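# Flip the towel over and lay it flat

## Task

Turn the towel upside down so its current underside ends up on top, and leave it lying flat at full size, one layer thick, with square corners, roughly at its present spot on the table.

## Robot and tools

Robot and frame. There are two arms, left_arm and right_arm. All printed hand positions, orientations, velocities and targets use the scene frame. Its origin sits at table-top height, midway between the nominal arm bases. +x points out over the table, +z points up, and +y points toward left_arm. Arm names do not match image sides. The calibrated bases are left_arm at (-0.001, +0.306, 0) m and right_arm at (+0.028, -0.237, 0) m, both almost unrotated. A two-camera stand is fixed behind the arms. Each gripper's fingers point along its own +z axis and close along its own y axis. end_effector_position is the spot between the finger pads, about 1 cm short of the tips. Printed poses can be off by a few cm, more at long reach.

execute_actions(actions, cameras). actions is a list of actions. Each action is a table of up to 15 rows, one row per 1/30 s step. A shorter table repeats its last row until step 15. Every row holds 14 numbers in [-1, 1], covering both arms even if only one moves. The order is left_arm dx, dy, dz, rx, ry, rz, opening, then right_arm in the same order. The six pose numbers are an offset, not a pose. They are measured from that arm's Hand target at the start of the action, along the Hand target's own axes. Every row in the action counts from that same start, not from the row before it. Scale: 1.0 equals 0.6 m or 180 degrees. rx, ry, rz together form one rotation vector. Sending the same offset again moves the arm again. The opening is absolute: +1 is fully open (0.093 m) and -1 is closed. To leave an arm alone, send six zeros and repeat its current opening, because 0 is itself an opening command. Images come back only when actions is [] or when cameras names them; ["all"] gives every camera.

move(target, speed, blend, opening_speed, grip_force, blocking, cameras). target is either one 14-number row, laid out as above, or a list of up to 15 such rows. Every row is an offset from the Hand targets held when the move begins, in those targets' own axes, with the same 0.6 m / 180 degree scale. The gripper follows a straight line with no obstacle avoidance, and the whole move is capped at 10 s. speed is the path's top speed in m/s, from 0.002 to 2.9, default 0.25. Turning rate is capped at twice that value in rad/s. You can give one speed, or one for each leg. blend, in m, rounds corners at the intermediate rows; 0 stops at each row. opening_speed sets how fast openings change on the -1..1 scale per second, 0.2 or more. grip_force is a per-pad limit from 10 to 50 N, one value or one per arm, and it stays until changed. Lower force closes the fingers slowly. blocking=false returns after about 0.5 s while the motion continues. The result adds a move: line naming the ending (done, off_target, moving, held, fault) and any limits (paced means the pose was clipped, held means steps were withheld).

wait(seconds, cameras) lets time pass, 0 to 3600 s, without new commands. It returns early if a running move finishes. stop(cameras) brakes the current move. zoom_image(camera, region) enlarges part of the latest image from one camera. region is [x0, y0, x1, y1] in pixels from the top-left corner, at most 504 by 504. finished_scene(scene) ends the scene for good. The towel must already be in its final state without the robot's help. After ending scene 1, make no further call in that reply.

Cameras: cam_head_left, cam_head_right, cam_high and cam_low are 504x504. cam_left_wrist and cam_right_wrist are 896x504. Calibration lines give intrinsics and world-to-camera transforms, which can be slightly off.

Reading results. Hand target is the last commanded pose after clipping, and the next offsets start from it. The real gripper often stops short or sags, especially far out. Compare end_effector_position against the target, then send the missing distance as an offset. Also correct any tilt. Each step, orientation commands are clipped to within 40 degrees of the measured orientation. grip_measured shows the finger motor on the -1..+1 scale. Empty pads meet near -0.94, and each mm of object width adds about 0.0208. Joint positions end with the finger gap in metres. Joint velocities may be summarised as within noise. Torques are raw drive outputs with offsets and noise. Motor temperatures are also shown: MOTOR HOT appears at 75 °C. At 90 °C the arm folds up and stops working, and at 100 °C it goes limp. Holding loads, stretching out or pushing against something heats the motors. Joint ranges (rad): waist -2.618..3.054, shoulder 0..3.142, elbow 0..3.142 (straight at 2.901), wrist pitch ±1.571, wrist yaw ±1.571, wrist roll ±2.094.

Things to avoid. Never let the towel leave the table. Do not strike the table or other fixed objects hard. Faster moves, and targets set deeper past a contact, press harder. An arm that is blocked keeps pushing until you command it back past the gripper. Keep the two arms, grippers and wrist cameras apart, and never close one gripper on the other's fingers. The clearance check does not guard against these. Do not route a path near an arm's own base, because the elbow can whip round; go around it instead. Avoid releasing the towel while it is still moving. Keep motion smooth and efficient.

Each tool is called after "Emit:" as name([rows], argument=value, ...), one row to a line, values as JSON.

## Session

Emit:
execute_actions(actions=[], cameras=["cam_high", "cam_left_wrist", "cam_right_wrist"])

Scene clock: 0.00 s.
left_arm: end_effector_position=(+0.3773, +0.3285, +0.0933) grip_measured=+1.000 end_effector_quat_wxyz=(+0.585, -0.066, +0.805, +0.070) | right_arm: end_effector_position=(+0.4193, -0.2266, +0.0909) grip_measured=+1.000 end_effector_quat_wxyz=(+0.572, +0.042, +0.819, -0.010)
Joint positions: left_arm=[-0.04 1.533 0.315 0.899 -0.23 -0.039 0.093] | right_arm=[0.094 1.55 0.379 0.814 0.15 0.09 0.093]
Joint velocities: within noise
Joint torques (N m): no reading
Motor temperatures (°C): left_arm=[28 36 37 28 23 26 26] | right_arm=[27 37 41 29 24 25 26]
Heat: left arm: 37 °C; right arm: 41 °C.
Hand target: left_arm +0.3803, +0.3284, +0.1002; +0.594, -0.068, +0.799, +0.068 | right_arm +0.4240, -0.2262, +0.1020; +0.587, +0.043, +0.809, -0.008
Tool commands: left_gripper/opening=+1.0 right_gripper/opening=+1.0
camera_calibration:
cam_left_wrist: T_world_to_cam=[[0.18439, -0.98193, -0.04257, 0.2587], [-0.66102, -0.09184, -0.74473, 0.39015], [0.72737, 0.16547, -0.666, -0.17833]] pos_world=[0.33991, 0.31936, 0.1828]
cam_right_wrist: T_world_to_cam=[[-0.0704, -0.99711, -0.0286, -0.19254], [-0.71339, 0.07037, -0.69723, 0.41641], [0.69723, -0.02868, -0.71628, -0.1519]] pos_world=[0.38942, -0.22564, 0.17603]
Images, in order (width x height): cam_high 504x504, cam_left_wrist 896x504, cam_right_wrist 896x504.

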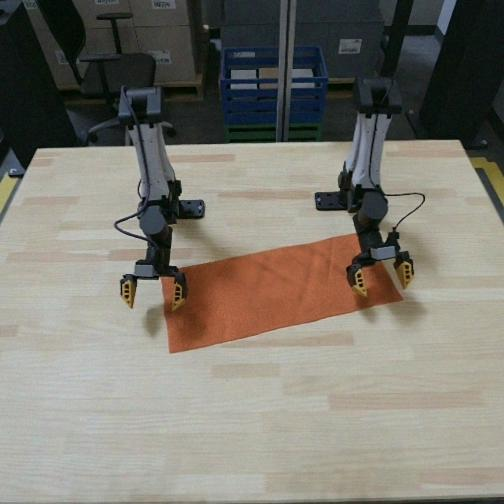

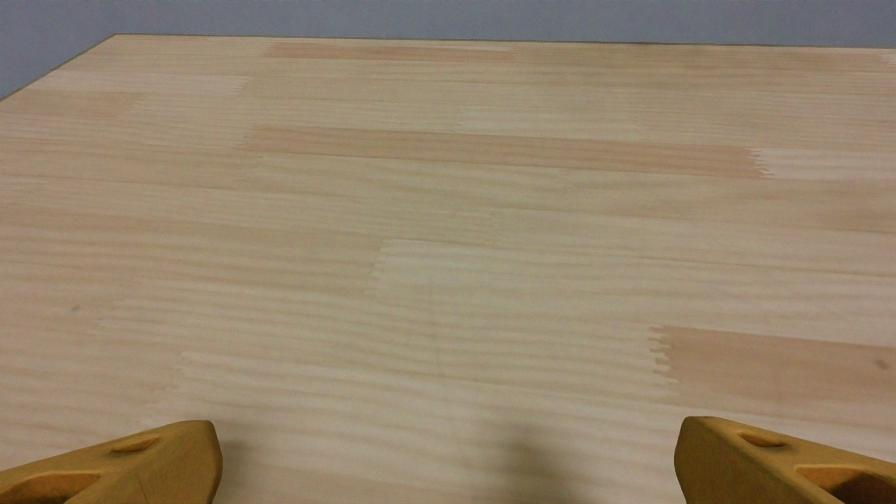

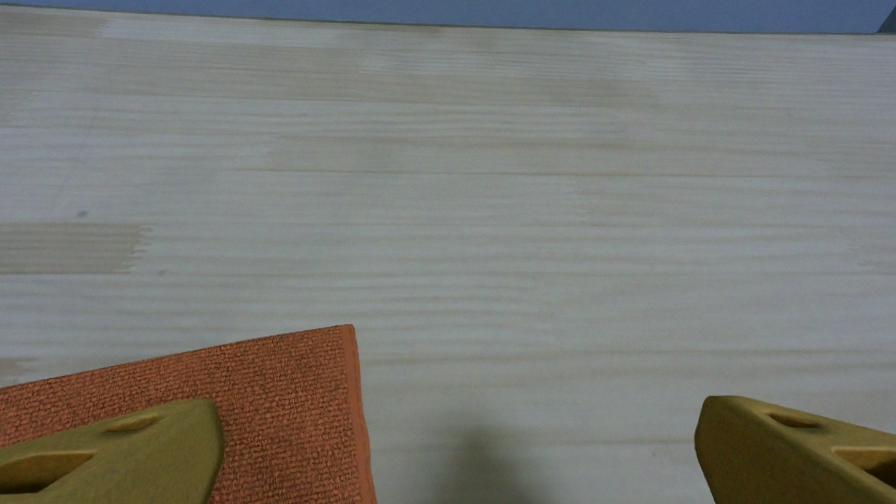

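Emit:
zoom_image(camera="cam_high", region=[150, 220, 420, 370])

Scaled by 1.867 from the camera's image (finer frame: 720x720).

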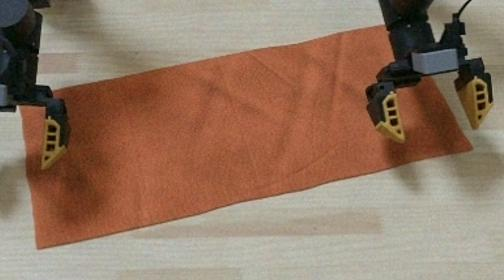

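Emit:
move(target=[0.0096, 0.0940, -0.0230, -0.3166, 0.3197, -0.4368, -0.3, -0.0220, 0.0774, 0.0867, 0.2786, 0.3238, 0.3666, -0.3], speed=0.3, cameras=["cam_high", "cam_left_wrist", "cam_right_wrist"])

Scene clock: 30.73 s.
left_arm: end_effector_position=(+0.3529, +0.3805, +0.0992) grip_measured=-0.298 end_effector_quat_wxyz=(-0.006, +0.775, -0.632, -0.002) | right_arm: end_effector_position=(+0.4778, -0.1838, +0.1000) grip_measured=-0.297 end_effector_quat_wxyz=(+0.005, +0.655, +0.755, -0.003)
Joint positions: left_arm=[0.205 1.912 1.59 -1.241 -0.011 -1.57 0.031] | right_arm=[0.125 2.336 2.248 -1.481 0.011 1.551 0.031]
Joint torques (N m): left_arm=[0.39 -7.13 7.16 0.16 0.01 -0.04] | right_arm=[-0.77 -10.62 8.96 0.17 -0.07 0.2]
Motor temperatures (°C): left_arm=[28 38 39 33 23 26 26] | right_arm=[27 38 43 38 24 25 26]
Heat: left arm: 39 °C; right arm: 43 °C.
Hand target: left_arm +0.3550, +0.3810, +0.1002; +0.000, +0.780, -0.626, -0.001 | right_arm +0.4811, -0.1840, +0.1002; +0.000, +0.663, +0.749, +0.000
Off the commanded pose: left_arm 0.002 m, 1 deg | right_arm 0.003 m, 1 deg.
move: done
cam_left_wrist: T_world_to_cam=[[0.98138, 0.19188, 0.00881, -0.41856], [0.17274, -0.90168, 0.39641, 0.28385], [0.084, -0.3875, -0.91803, 0.29709]] pos_world=[0.33678, 0.45138, 0.1639]
cam_right_wrist: T_world_to_cam=[[-0.98898, -0.14769, -0.01037, 0.44776], [-0.13825, 0.89611, 0.42175, 0.22651], [-0.05299, 0.41853, -0.90665, 0.27467]] pos_world=[0.48869, -0.25181, 0.15814]

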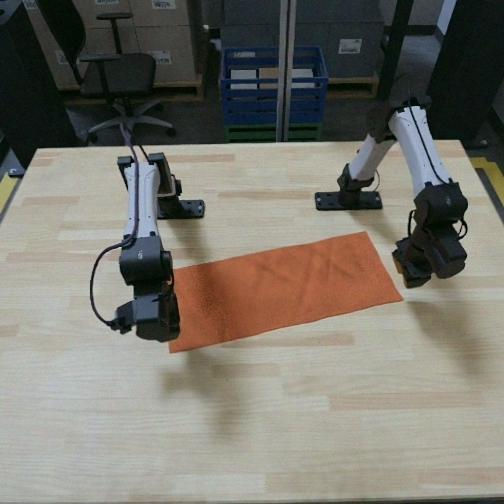

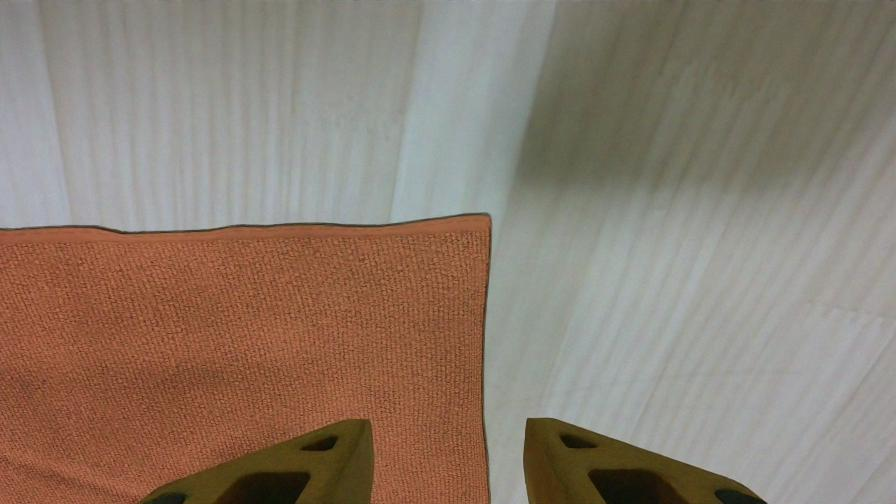

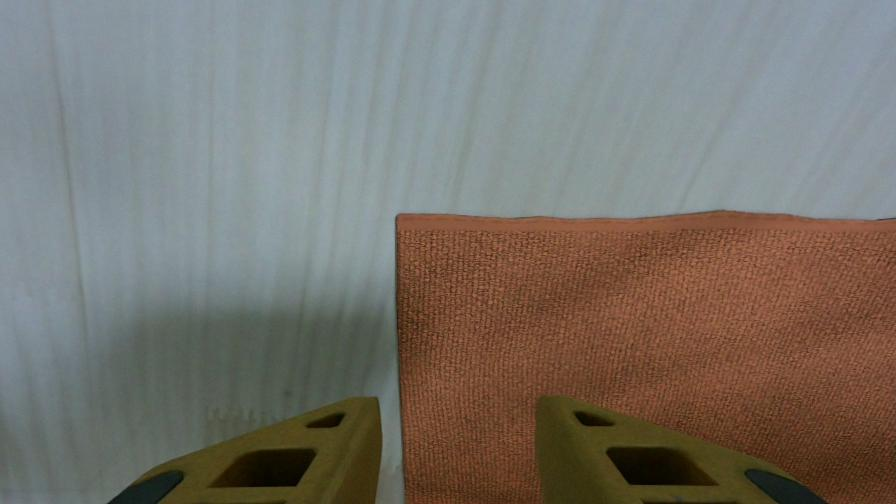

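Emit:
move(target=[-0.0168, -0.0089, 0.0837, -0.0556, 0, 0, -0.3, -0.0047, 0.0149, 0.0837, 0.0556, 0, 0, -0.3], speed=0.15, cameras=["cam_left_wrist", "cam_right_wrist"])

Scene clock: 37.43 s.
left_arm: end_effector_position=(+0.3571, +0.3905, +0.0492) grip_measured=-0.298 end_effector_quat_wxyz=(+0.062, +0.779, -0.622, -0.055) | right_arm: end_effector_position=(+0.4878, -0.1841, +0.0492) grip_measured=-0.297 end_effector_quat_wxyz=(-0.035, +0.655, +0.753, -0.046)
Joint positions: left_arm=[0.23 2.131 1.696 -1.301 -0.01 -1.566 0.031] | right_arm=[0.122 2.556 2.437 -1.567 0.01 1.551 0.031]
Joint torques (N m): left_arm=[0.38 -8.47 6.75 -0.18 -0.05 0.13] | right_arm=[-0.9 -11.96 8.66 -0.11 -0.05 0.16]
Heat: left arm: 39 °C; right arm: 43 °C.
Hand target: left_arm +0.3580, +0.3920, +0.0500; +0.068, +0.777, -0.623, -0.055 | right_arm +0.4902, -0.1856, +0.0499; -0.058, +0.660, +0.746, -0.065
Off the commanded pose: left_arm 0.002 m, 1 deg | right_arm 0.003 m, 4 deg.
joint sent to its limit (right arm) — joint 4 (wrist pitch), lower limit. The joint targets are off in orientation, not in position.
move: off_target (right_arm)
cam_left_wrist: T_world_to_cam=[[0.96404, 0.20971, -0.16325, -0.41656], [0.25858, -0.882, 0.39396, 0.2738], [-0.06137, -0.42201, -0.90451, 0.31938]] pos_world=[0.35038, 0.46363, 0.11302]
cam_right_wrist: T_world_to_cam=[[-0.98385, -0.14365, 0.10679, 0.44947], [-0.08587, 0.90227, 0.42254, 0.22511], [-0.15705, 0.40654, -0.90003, 0.27749]] pos_world=[0.50512, -0.25135, 0.10663]

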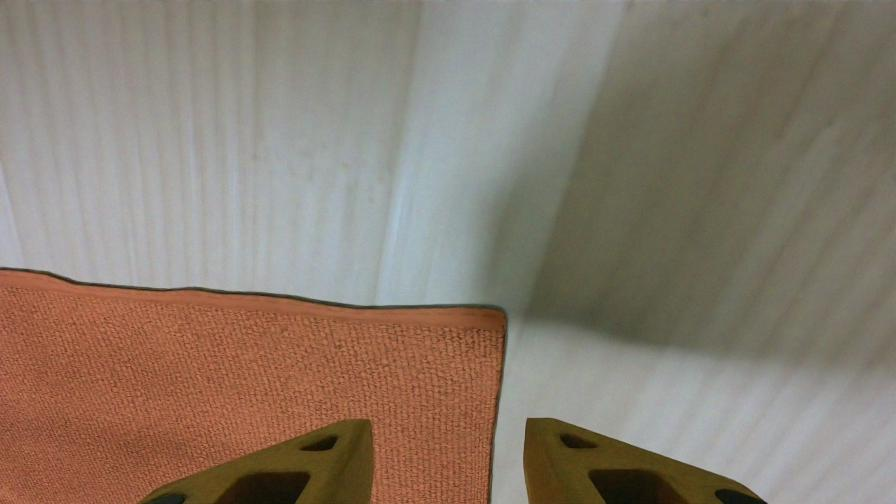

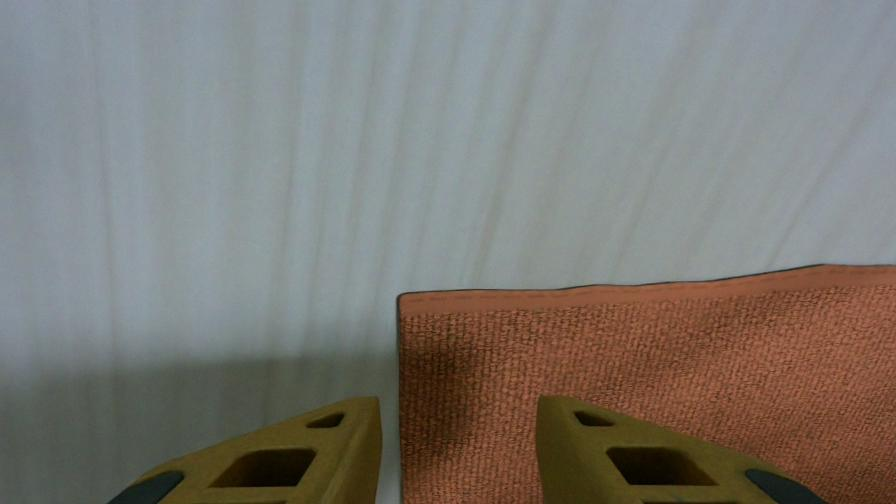

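Emit:
move([
  [0,-0.0087,0.0780,0,0,0,-0.3,0,0.0136,0.0771,0,0,0,-0.3],
  [0,-0.0087,0.0780,0,0,0,-1,0,0.0136,0.0771,0,0,0,-1],
], speed=[0.05, 0.04], blend=[0, 0], opening_speed=0.8, cameras=["cam_left_wrist", "cam_right_wrist"])

Scene clock: 42.63 s.
left_arm: end_effector_position=(+0.3586, +0.3909, +0.0164) grip_measured=-0.989 end_effector_quat_wxyz=(+0.056, +0.779, -0.623, -0.051) | right_arm: end_effector_position=(+0.4905, -0.1838, +0.0204) grip_measured=-0.979 end_effector_quat_wxyz=(-0.045, +0.655, +0.752, -0.057)
Joint positions: left_arm=[0.23 2.156 1.604 -1.169 -0.01 -1.566 0] | right_arm=[0.122 2.619 2.437 -1.535 0.01 1.551 0]
Joint torques (N m): left_arm=[0.4 -7.68 3.47 0.13 -0.03 0.19] | right_arm=[-0.9 -9.99 6.39 0.08 -0.05 0.17]
Heat: left arm: 39 °C; right arm: 44 °C.
Hand target: left_arm +0.3552, +0.3914, +0.0030; +0.068, +0.777, -0.623, -0.055 | right_arm +0.4901, -0.1856, +0.0029; -0.058, +0.660, +0.746, -0.065
Off the commanded pose: left_arm 0.014 m, 1 deg | right_arm 0.018 m, 2 deg.
move: off_target (left_arm, right_arm); target 2's new opening was sent with right_arm's hand 0.020 m and 1 deg from that target
cam_left_wrist: T_world_to_cam=[[0.96634, 0.20949, -0.14933, -0.4243], [0.25251, -0.88344, 0.39467, 0.28941], [-0.04925, -0.4191, -0.9066, 0.28457]] pos_world=[0.35095, 0.46383, 0.08041]
cam_right_wrist: T_world_to_cam=[[-0.98015, -0.14319, 0.13712, 0.45296], [-0.07305, 0.90382, 0.42163, 0.23127], [-0.18431, 0.40325, -0.89634, 0.26459]] pos_world=[0.50963, -0.25087, 0.07754]

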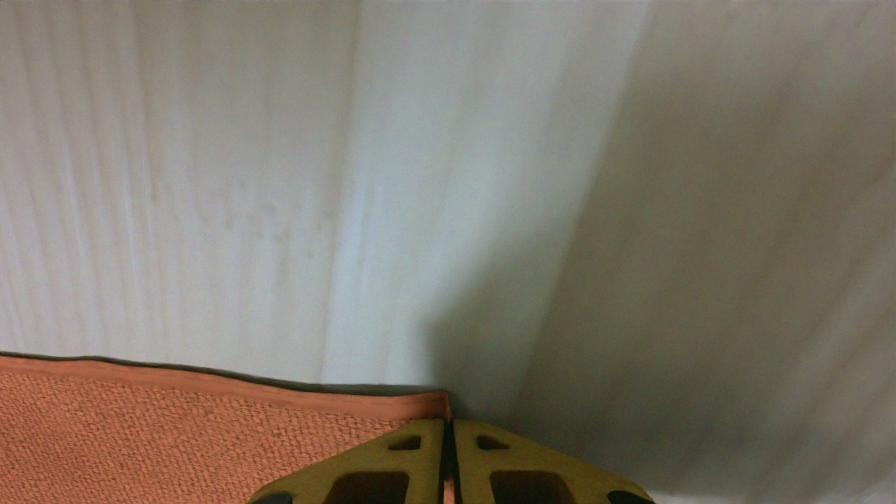

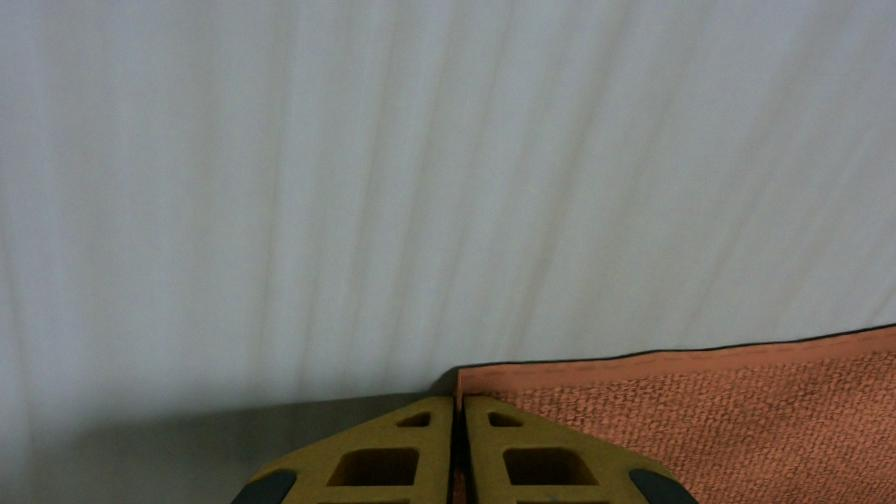

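Emit:
move(target=[0, 0.0202, -0.0760, 0, 0, 0, -1, 0, -0.0202, -0.0760, 0, 0, 0, -1], speed=0.12, cameras=["cam_left_wrist", "cam_right_wrist"])

Scene clock: 45.17 s.
left_arm: end_effector_position=(+0.3477, +0.3883, +0.0334) grip_measured=-0.989 end_effector_quat_wxyz=(+0.078, +0.777, -0.621, -0.068) | right_arm: end_effector_position=(+0.4861, -0.1843, +0.0236) grip_measured=-0.979 end_effector_quat_wxyz=(-0.051, +0.654, +0.752, -0.064)
Joint positions: left_arm=[0.23 2.148 1.651 -1.281 -0.01 -1.566 0] | right_arm=[0.122 2.619 2.448 -1.563 0.01 1.551 0]
Joint torques (N m): left_arm=[0.49 -12.27 6.46 -0.25 -0.04 0.19] | right_arm=[-0.91 -18.7 5.89 -0.24 -0.05 0.16]
Motor temperatures (°C): left_arm=[28 39 39 31 23 26 26] | right_arm=[27 43 44 34 24 25 26]
Heat: left arm: 39 °C; right arm: 44 °C.
Hand target: left_arm +0.3512, +0.3905, +0.0500; +0.068, +0.777, -0.623, -0.055 | right_arm +0.4863, -0.1861, +0.0500; -0.058, +0.660, +0.746, -0.065
Off the commanded pose: left_arm 0.017 m, 2 deg | right_arm 0.026 m, 1 deg.
joint sent to its limit (right arm) — joint 4 (wrist pitch), lower limit. The joint targets are off in orientation, not in position.
move: off_target (left_arm, right_arm)
cam_left_wrist: T_world_to_cam=[[0.95668, 0.20722, -0.20451, -0.40461], [0.27398, -0.87842, 0.39155, 0.27383], [-0.0985, -0.43062, -0.89714, 0.31969]] pos_world=[0.34355, 0.46205, 0.09684]
cam_right_wrist: T_world_to_cam=[[-0.97755, -0.1429, 0.15482, 0.44653], [-0.06557, 0.90468, 0.42102, 0.22661], [-0.20023, 0.40142, -0.89374, 0.27422]] pos_world=[0.50627, -0.25127, 0.08054]

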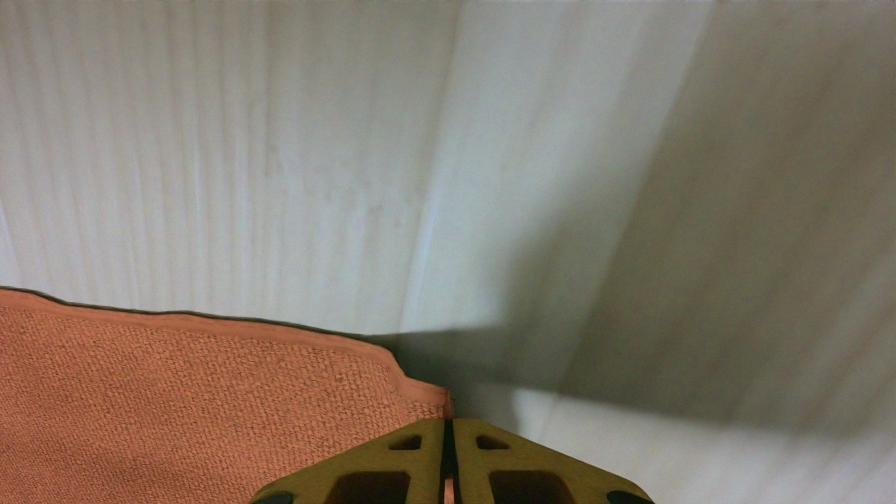

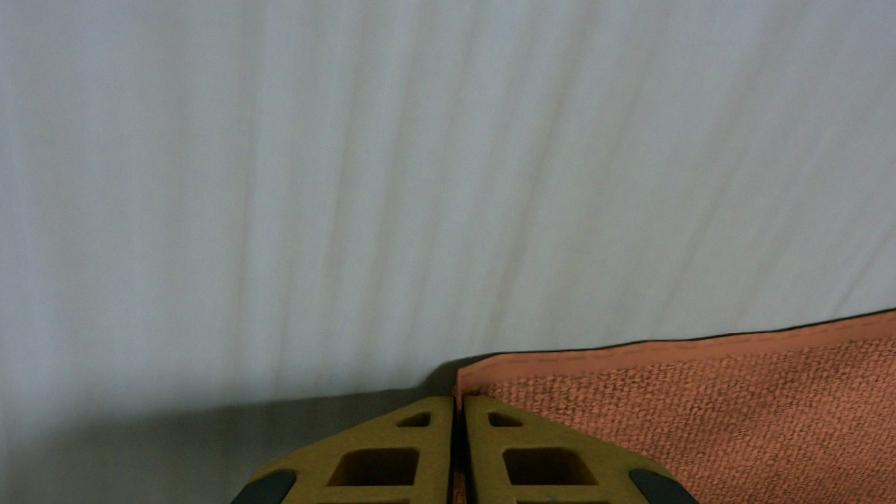

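Emit:
move([
  [0,0.0313,-0.0622,0.0444,0,0,-1,-0.0023,-0.0334,-0.0703,-0.0444,0,0,-1],
  [-0.001,0.1029,-0.2188,0.1556,0,0,-1,-0.0078,-0.1092,-0.2295,-0.1556,0,0,-1],
  [-0.0017,0.1554,-0.3517,0.2389,0,0,-1,-0.0113,-0.1640,-0.3654,-0.2389,0,0,-1],
], speed=[0.12, 0.22, 0.25], blend=[0.015, 0.03, 0], cameras=["cam_high", "cam_left_wrist", "cam_right_wrist"])

Scene clock: 52.13 s.
left_arm: end_effector_position=(+0.2941, +0.3757, +0.2628) grip_measured=-0.990 end_effector_quat_wxyz=(-0.205, +0.753, -0.603, +0.167) | right_arm: end_effector_position=(+0.4253, -0.1971, +0.2722) grip_measured=-0.979 end_effector_quat_wxyz=(+0.170, +0.642, +0.722, +0.195)
Joint positions: left_arm=[0.243 1.3 1.482 -1.217 0.015 -1.555 0] | right_arm=[0.096 1.682 1.877 -1.243 -0.018 1.551 0]
Joint torques (N m): left_arm=[0.81 -4.38 7.41 1.27 -0.08 0.24] | right_arm=[-1.09 -9.66 5.85 1.78 0 -0.08]
Motor temperatures (°C): left_arm=[28 41 39 31 23 26 26] | right_arm=[27 49 43 33 24 25 26]
Heat: left arm: 41 °C; right arm: 49 °C.
Hand target: left_arm +0.2973, +0.3793, +0.2740; -0.222, +0.748, -0.600, +0.177 | right_arm +0.4289, -0.2003, +0.2831; +0.188, +0.636, +0.718, +0.213
Off the commanded pose: left_arm 0.012 m, 2 deg | right_arm 0.012 m, 3 deg.
move: off_target (left_arm, right_arm)
cam_left_wrist: T_world_to_cam=[[0.84, 0.18062, 0.51164, -0.44771], [-0.01101, -0.9371, 0.3489, 0.30474], [0.54247, -0.29871, -0.78517, 0.24736]] pos_world=[0.24525, 0.44032, 0.31696]
cam_right_wrist: T_world_to_cam=[[-0.85565, -0.10565, -0.50666, 0.48233], [-0.32863, 0.86718, 0.37416, 0.2468], [0.39984, 0.48665, -0.77672, 0.21909]] pos_world=[0.40621, -0.26969, 0.3222]

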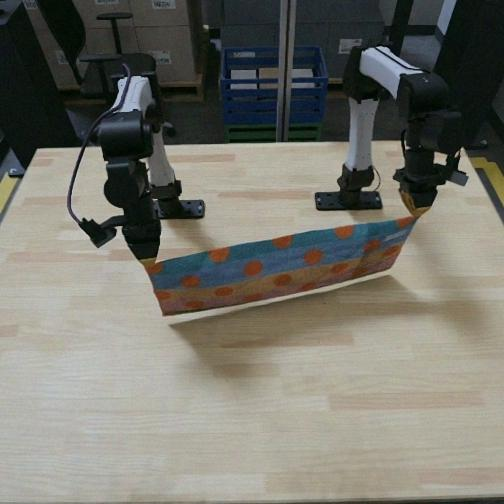

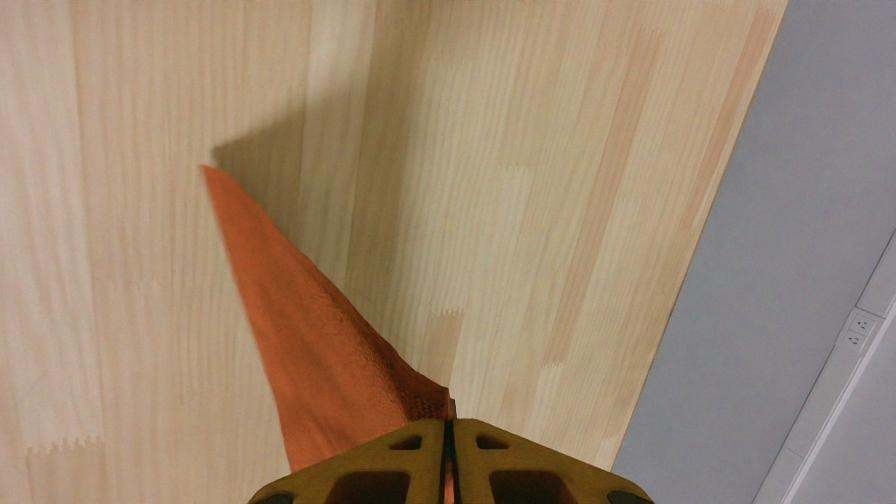

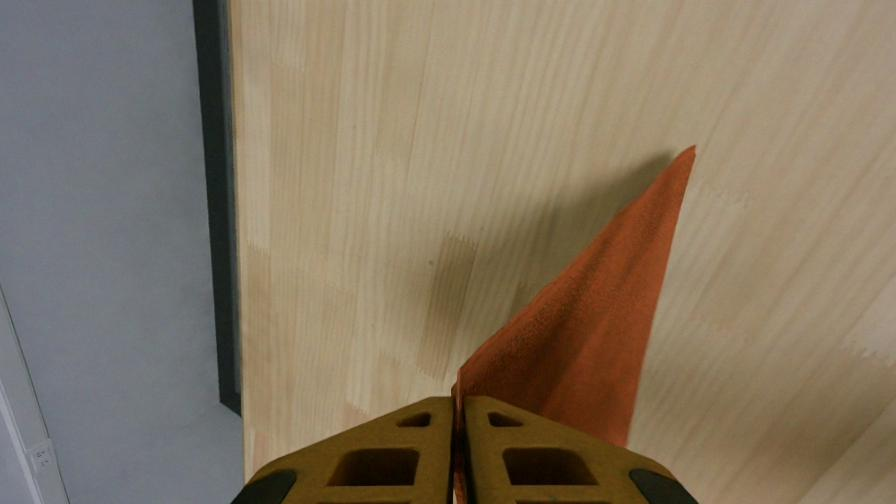

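Emit:
move([
  [0,-0.1550,0.1046,0,0,0,-1,0.0189,0.1560,0.1013,0,0,0,-1],
  [0,-0.1075,0.0738,0,0,0,-1,0.0132,0.1088,0.0706,0,0,0,-1],
  [0,-0.0415,0.0806,-0.0167,0,0,-1,0.0079,0.0411,0.0804,0.0167,0,0,-1],
  [0,0.0148,0.0907,-0.0333,0,0,-1,0.0037,-0.0163,0.0927,0.0333,0,0,-1],
  [0,0.0654,0.1105,-0.0528,0,0,-1,0.0005,-0.0682,0.1147,0.0528,0,0,-1],
  [0,0.1123,0.1338,-0.0722,0,0,-1,-0.0022,-0.1158,0.1394,0.0722,0,0,-1],
  [0,0.1611,0.1478,-0.0889,0,0,-1,-0.0055,-0.1654,0.1549,0.0889,0,0,-1],
  [0,0.2153,0.1424,-0.1,0,0,-1,-0.0104,-0.2203,0.1511,0.1,0,0,-1],
  [0,0.2778,0.1376,-0.1167,0,0,-1,-0.0160,-0.2834,0.1478,0.1167,0,0,-1],
  [0,0.3397,0.1411,-0.1333,0,0,-1,-0.0210,-0.3460,0.1529,0.1333,0,0,-1],
  [0,0.3963,0.1580,-0.1556,0,0,-1,-0.0249,-0.4034,0.1713,0.1556,0,0,-1],
  [0,0.4486,0.1896,-0.1778,0,0,-1,-0.0276,-0.4547,0.2016,0.1778,0,0,-1],
], speed=[0.30,0.33,0.38,0.35,0.33,0.33,0.32,0.32,0.30,0.28,0.22,0.12], blend=[0.004,0.012,0.012,0.01,0.01,0.01,0.01,0.012,0.012,0.012,0.012,0], cameras=["cam_high","cam_left_wrist","cam_right_wrist"])

Scene clock: 64.33 s.
left_arm: end_effector_position=(+0.1352, +0.3396, +0.0340) grip_measured=-0.990 end_effector_quat_wxyz=(+0.001, +0.781, -0.625, +0.008) | right_arm: end_effector_position=(+0.2680, -0.2315, +0.0391) grip_measured=-0.979 end_effector_quat_wxyz=(+0.001, +0.665, +0.747, +0.013)
Joint positions: left_arm=[0.264 1.083 0.56 -1.041 0.015 -1.53 0] | right_arm=[0.014 1.502 0.874 -0.924 -0.018 1.465 0]
Joint torques (N m): left_arm=[0.55 -1.05 4.74 0.48 -0.29 0.2] | right_arm=[-1.02 -4.04 4.6 0.65 0.21 -0.08]
Heat: left arm: 40 °C; right arm: 47 °C.
Hand target: left_arm +0.1372, +0.3441, +0.0321; -0.007, +0.780, -0.626, +0.005 | right_arm +0.2689, -0.2363, +0.0330; +0.005, +0.663, +0.749, +0.007
Off the commanded pose: left_arm 0.005 m, 1 deg | right_arm 0.008 m, 1 deg.
move: done
cam_left_wrist: T_world_to_cam=[[0.97745, 0.21097, 0.00967, -0.20254], [0.18752, -0.88804, 0.41979, 0.30305], [0.09715, -0.40851, -0.90757, 0.24468]] pos_world=[0.11737, 0.41181, 0.0968]
cam_right_wrist: T_world_to_cam=[[-0.99214, -0.12174, -0.02907, 0.24024], [-0.12188, 0.88682, 0.44575, 0.25845], [-0.02849, 0.44579, -0.89468, 0.22764]] pos_world=[0.27634, -0.30143, 0.09545]

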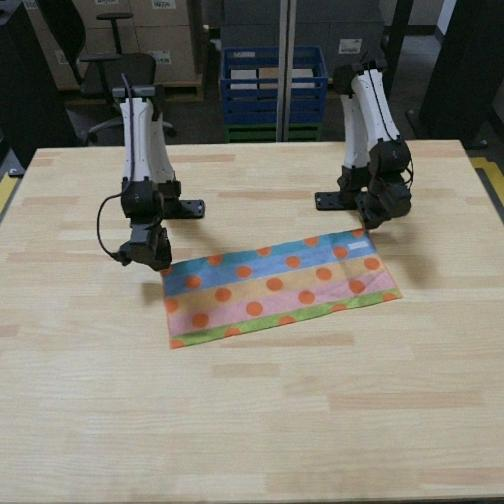

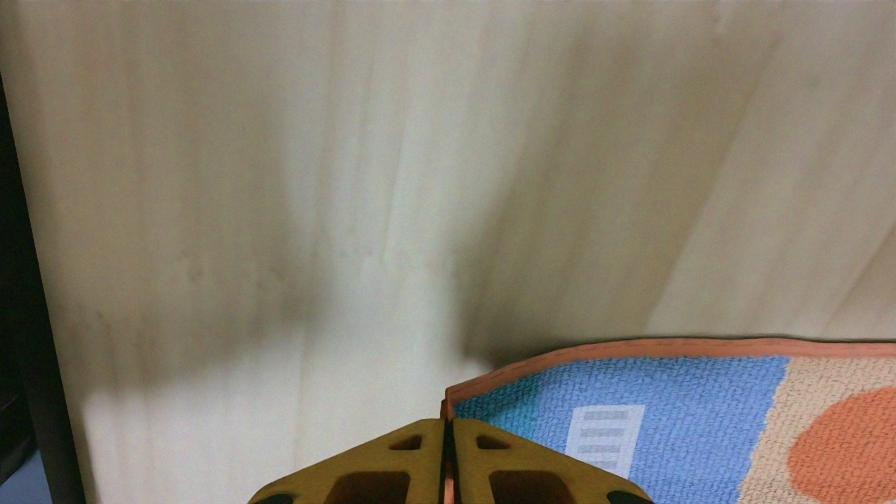

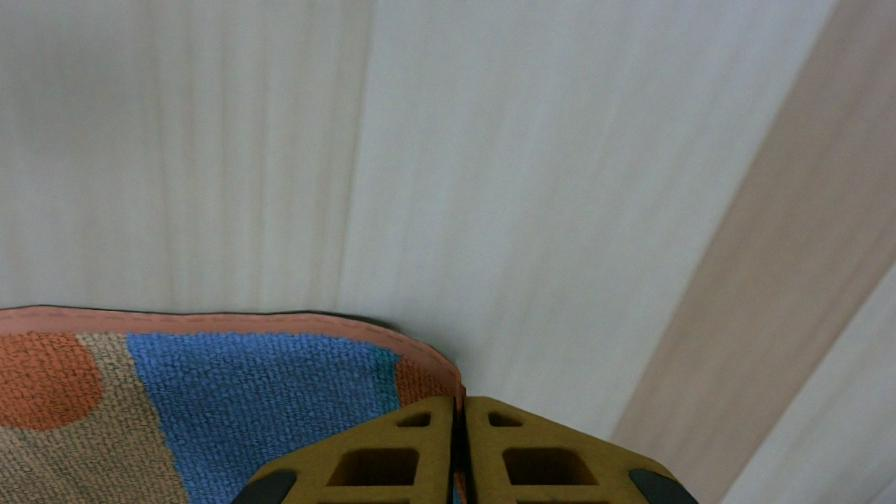

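Emit:
move([
  [0,0,0,0,0,0,-0.45,0,0,0,0,0,0,-0.45],
  [0,0,-0.1167,0,0,0,-0.45,0,0,-0.1167,0,0,0,-0.45],
], speed=[0.12,0.12], opening_speed=0.6, cameras=["all"])

Scene clock: 69.30 s.
left_arm: end_effector_position=(+0.1349, +0.3400, +0.0947) grip_measured=-0.452 end_effector_quat_wxyz=(+0.004, +0.781, -0.625, +0.005) | right_arm: end_effector_position=(+0.2610, -0.2316, +0.0893) grip_measured=-0.453 end_effector_quat_wxyz=(-0.015, +0.665, +0.747, -0.001)
Joint positions: left_arm=[0.264 1.046 0.787 -1.311 0.012 -1.53 0.024] | right_arm=[0.014 1.457 1.041 -1.178 -0.018 1.465 0.023]
Joint torques (N m): left_arm=[0.49 -2.21 7.19 0.1 -0.27 0.19] | right_arm=[-1.05 -7.02 8.94 0.14 0.21 -0.07]
Heat: left arm: 40 °C; right arm: 46 °C.
Hand target: left_arm +0.1360, +0.3438, +0.1021; -0.007, +0.780, -0.626, +0.005 | right_arm +0.2678, -0.2365, +0.1030; +0.005, +0.663, +0.749, +0.007
Off the commanded pose: left_arm 0.008 m, 1 deg | right_arm 0.016 m, 2 deg.
move: off_target (right_arm)
cam_left_wrist: T_world_to_cam=[[0.97757, 0.21058, 0.00233, -0.20211], [0.19038, -0.88841, 0.4177, 0.27795], [0.09003, -0.40789, -0.90858, 0.30084]] pos_world=[0.11758, 0.4122, 0.15771]
cam_right_wrist: T_world_to_cam=[[-0.99244, -0.12209, 0.01266, 0.2309], [-0.10338, 0.88697, 0.45011, 0.23015], [-0.06618, 0.44539, -0.89288, 0.28195]] pos_world=[0.27161, -0.30153, 0.14524]

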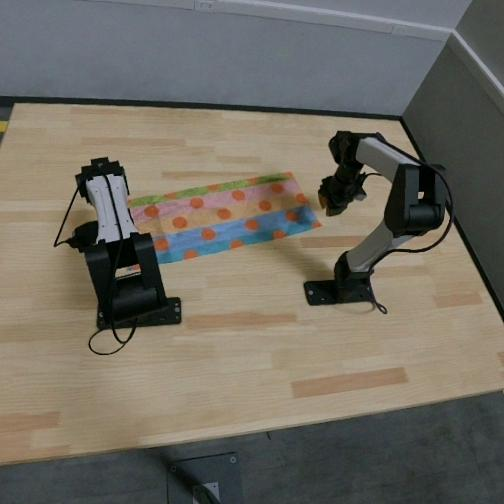

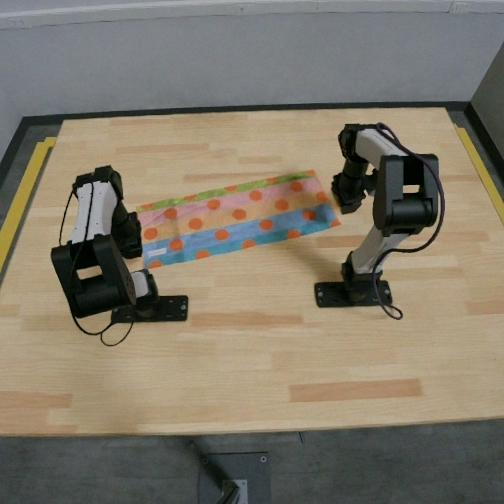

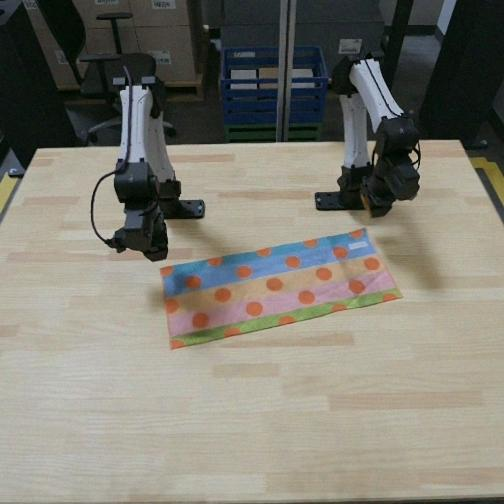

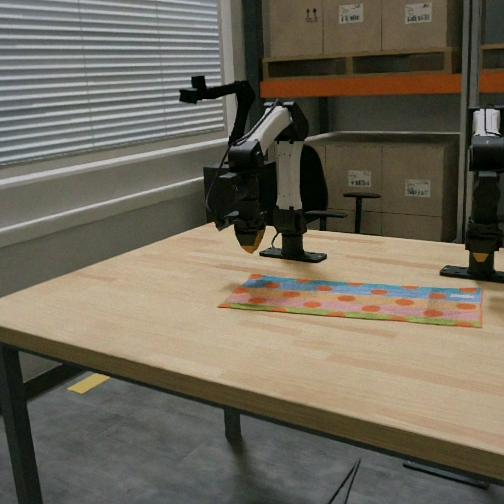

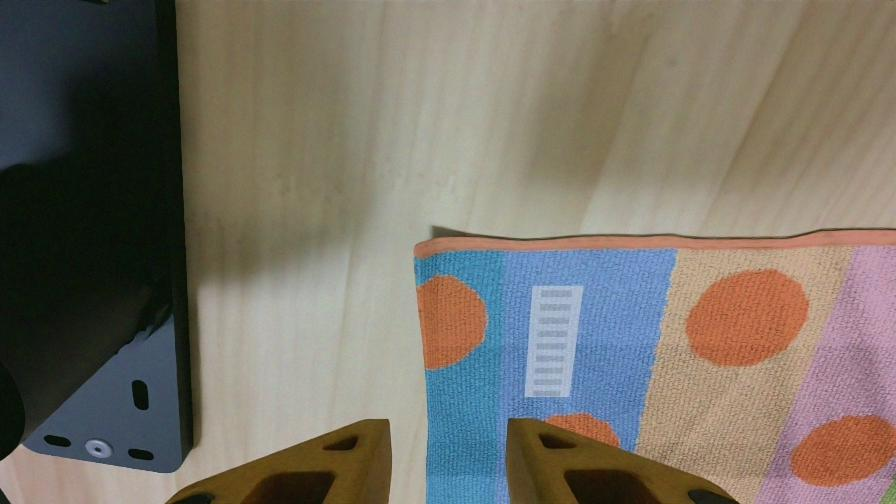

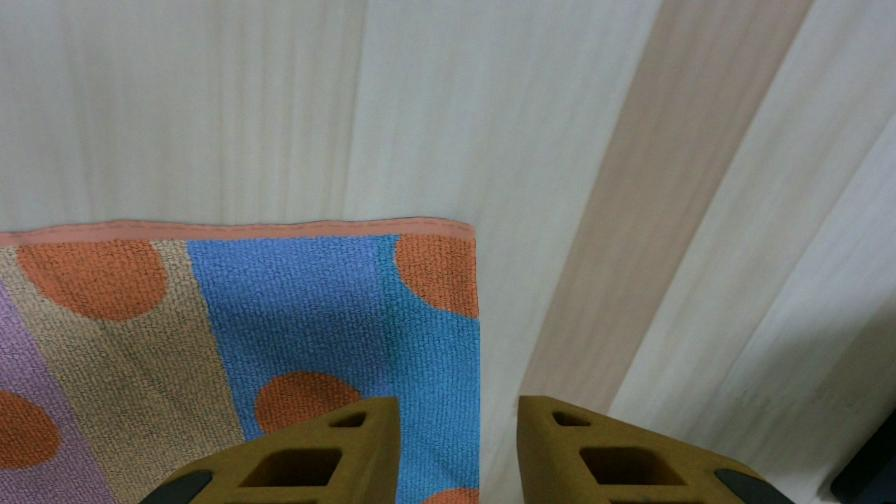

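Emit:
finished_scene(scene=3)

The scene is finished: the task was done.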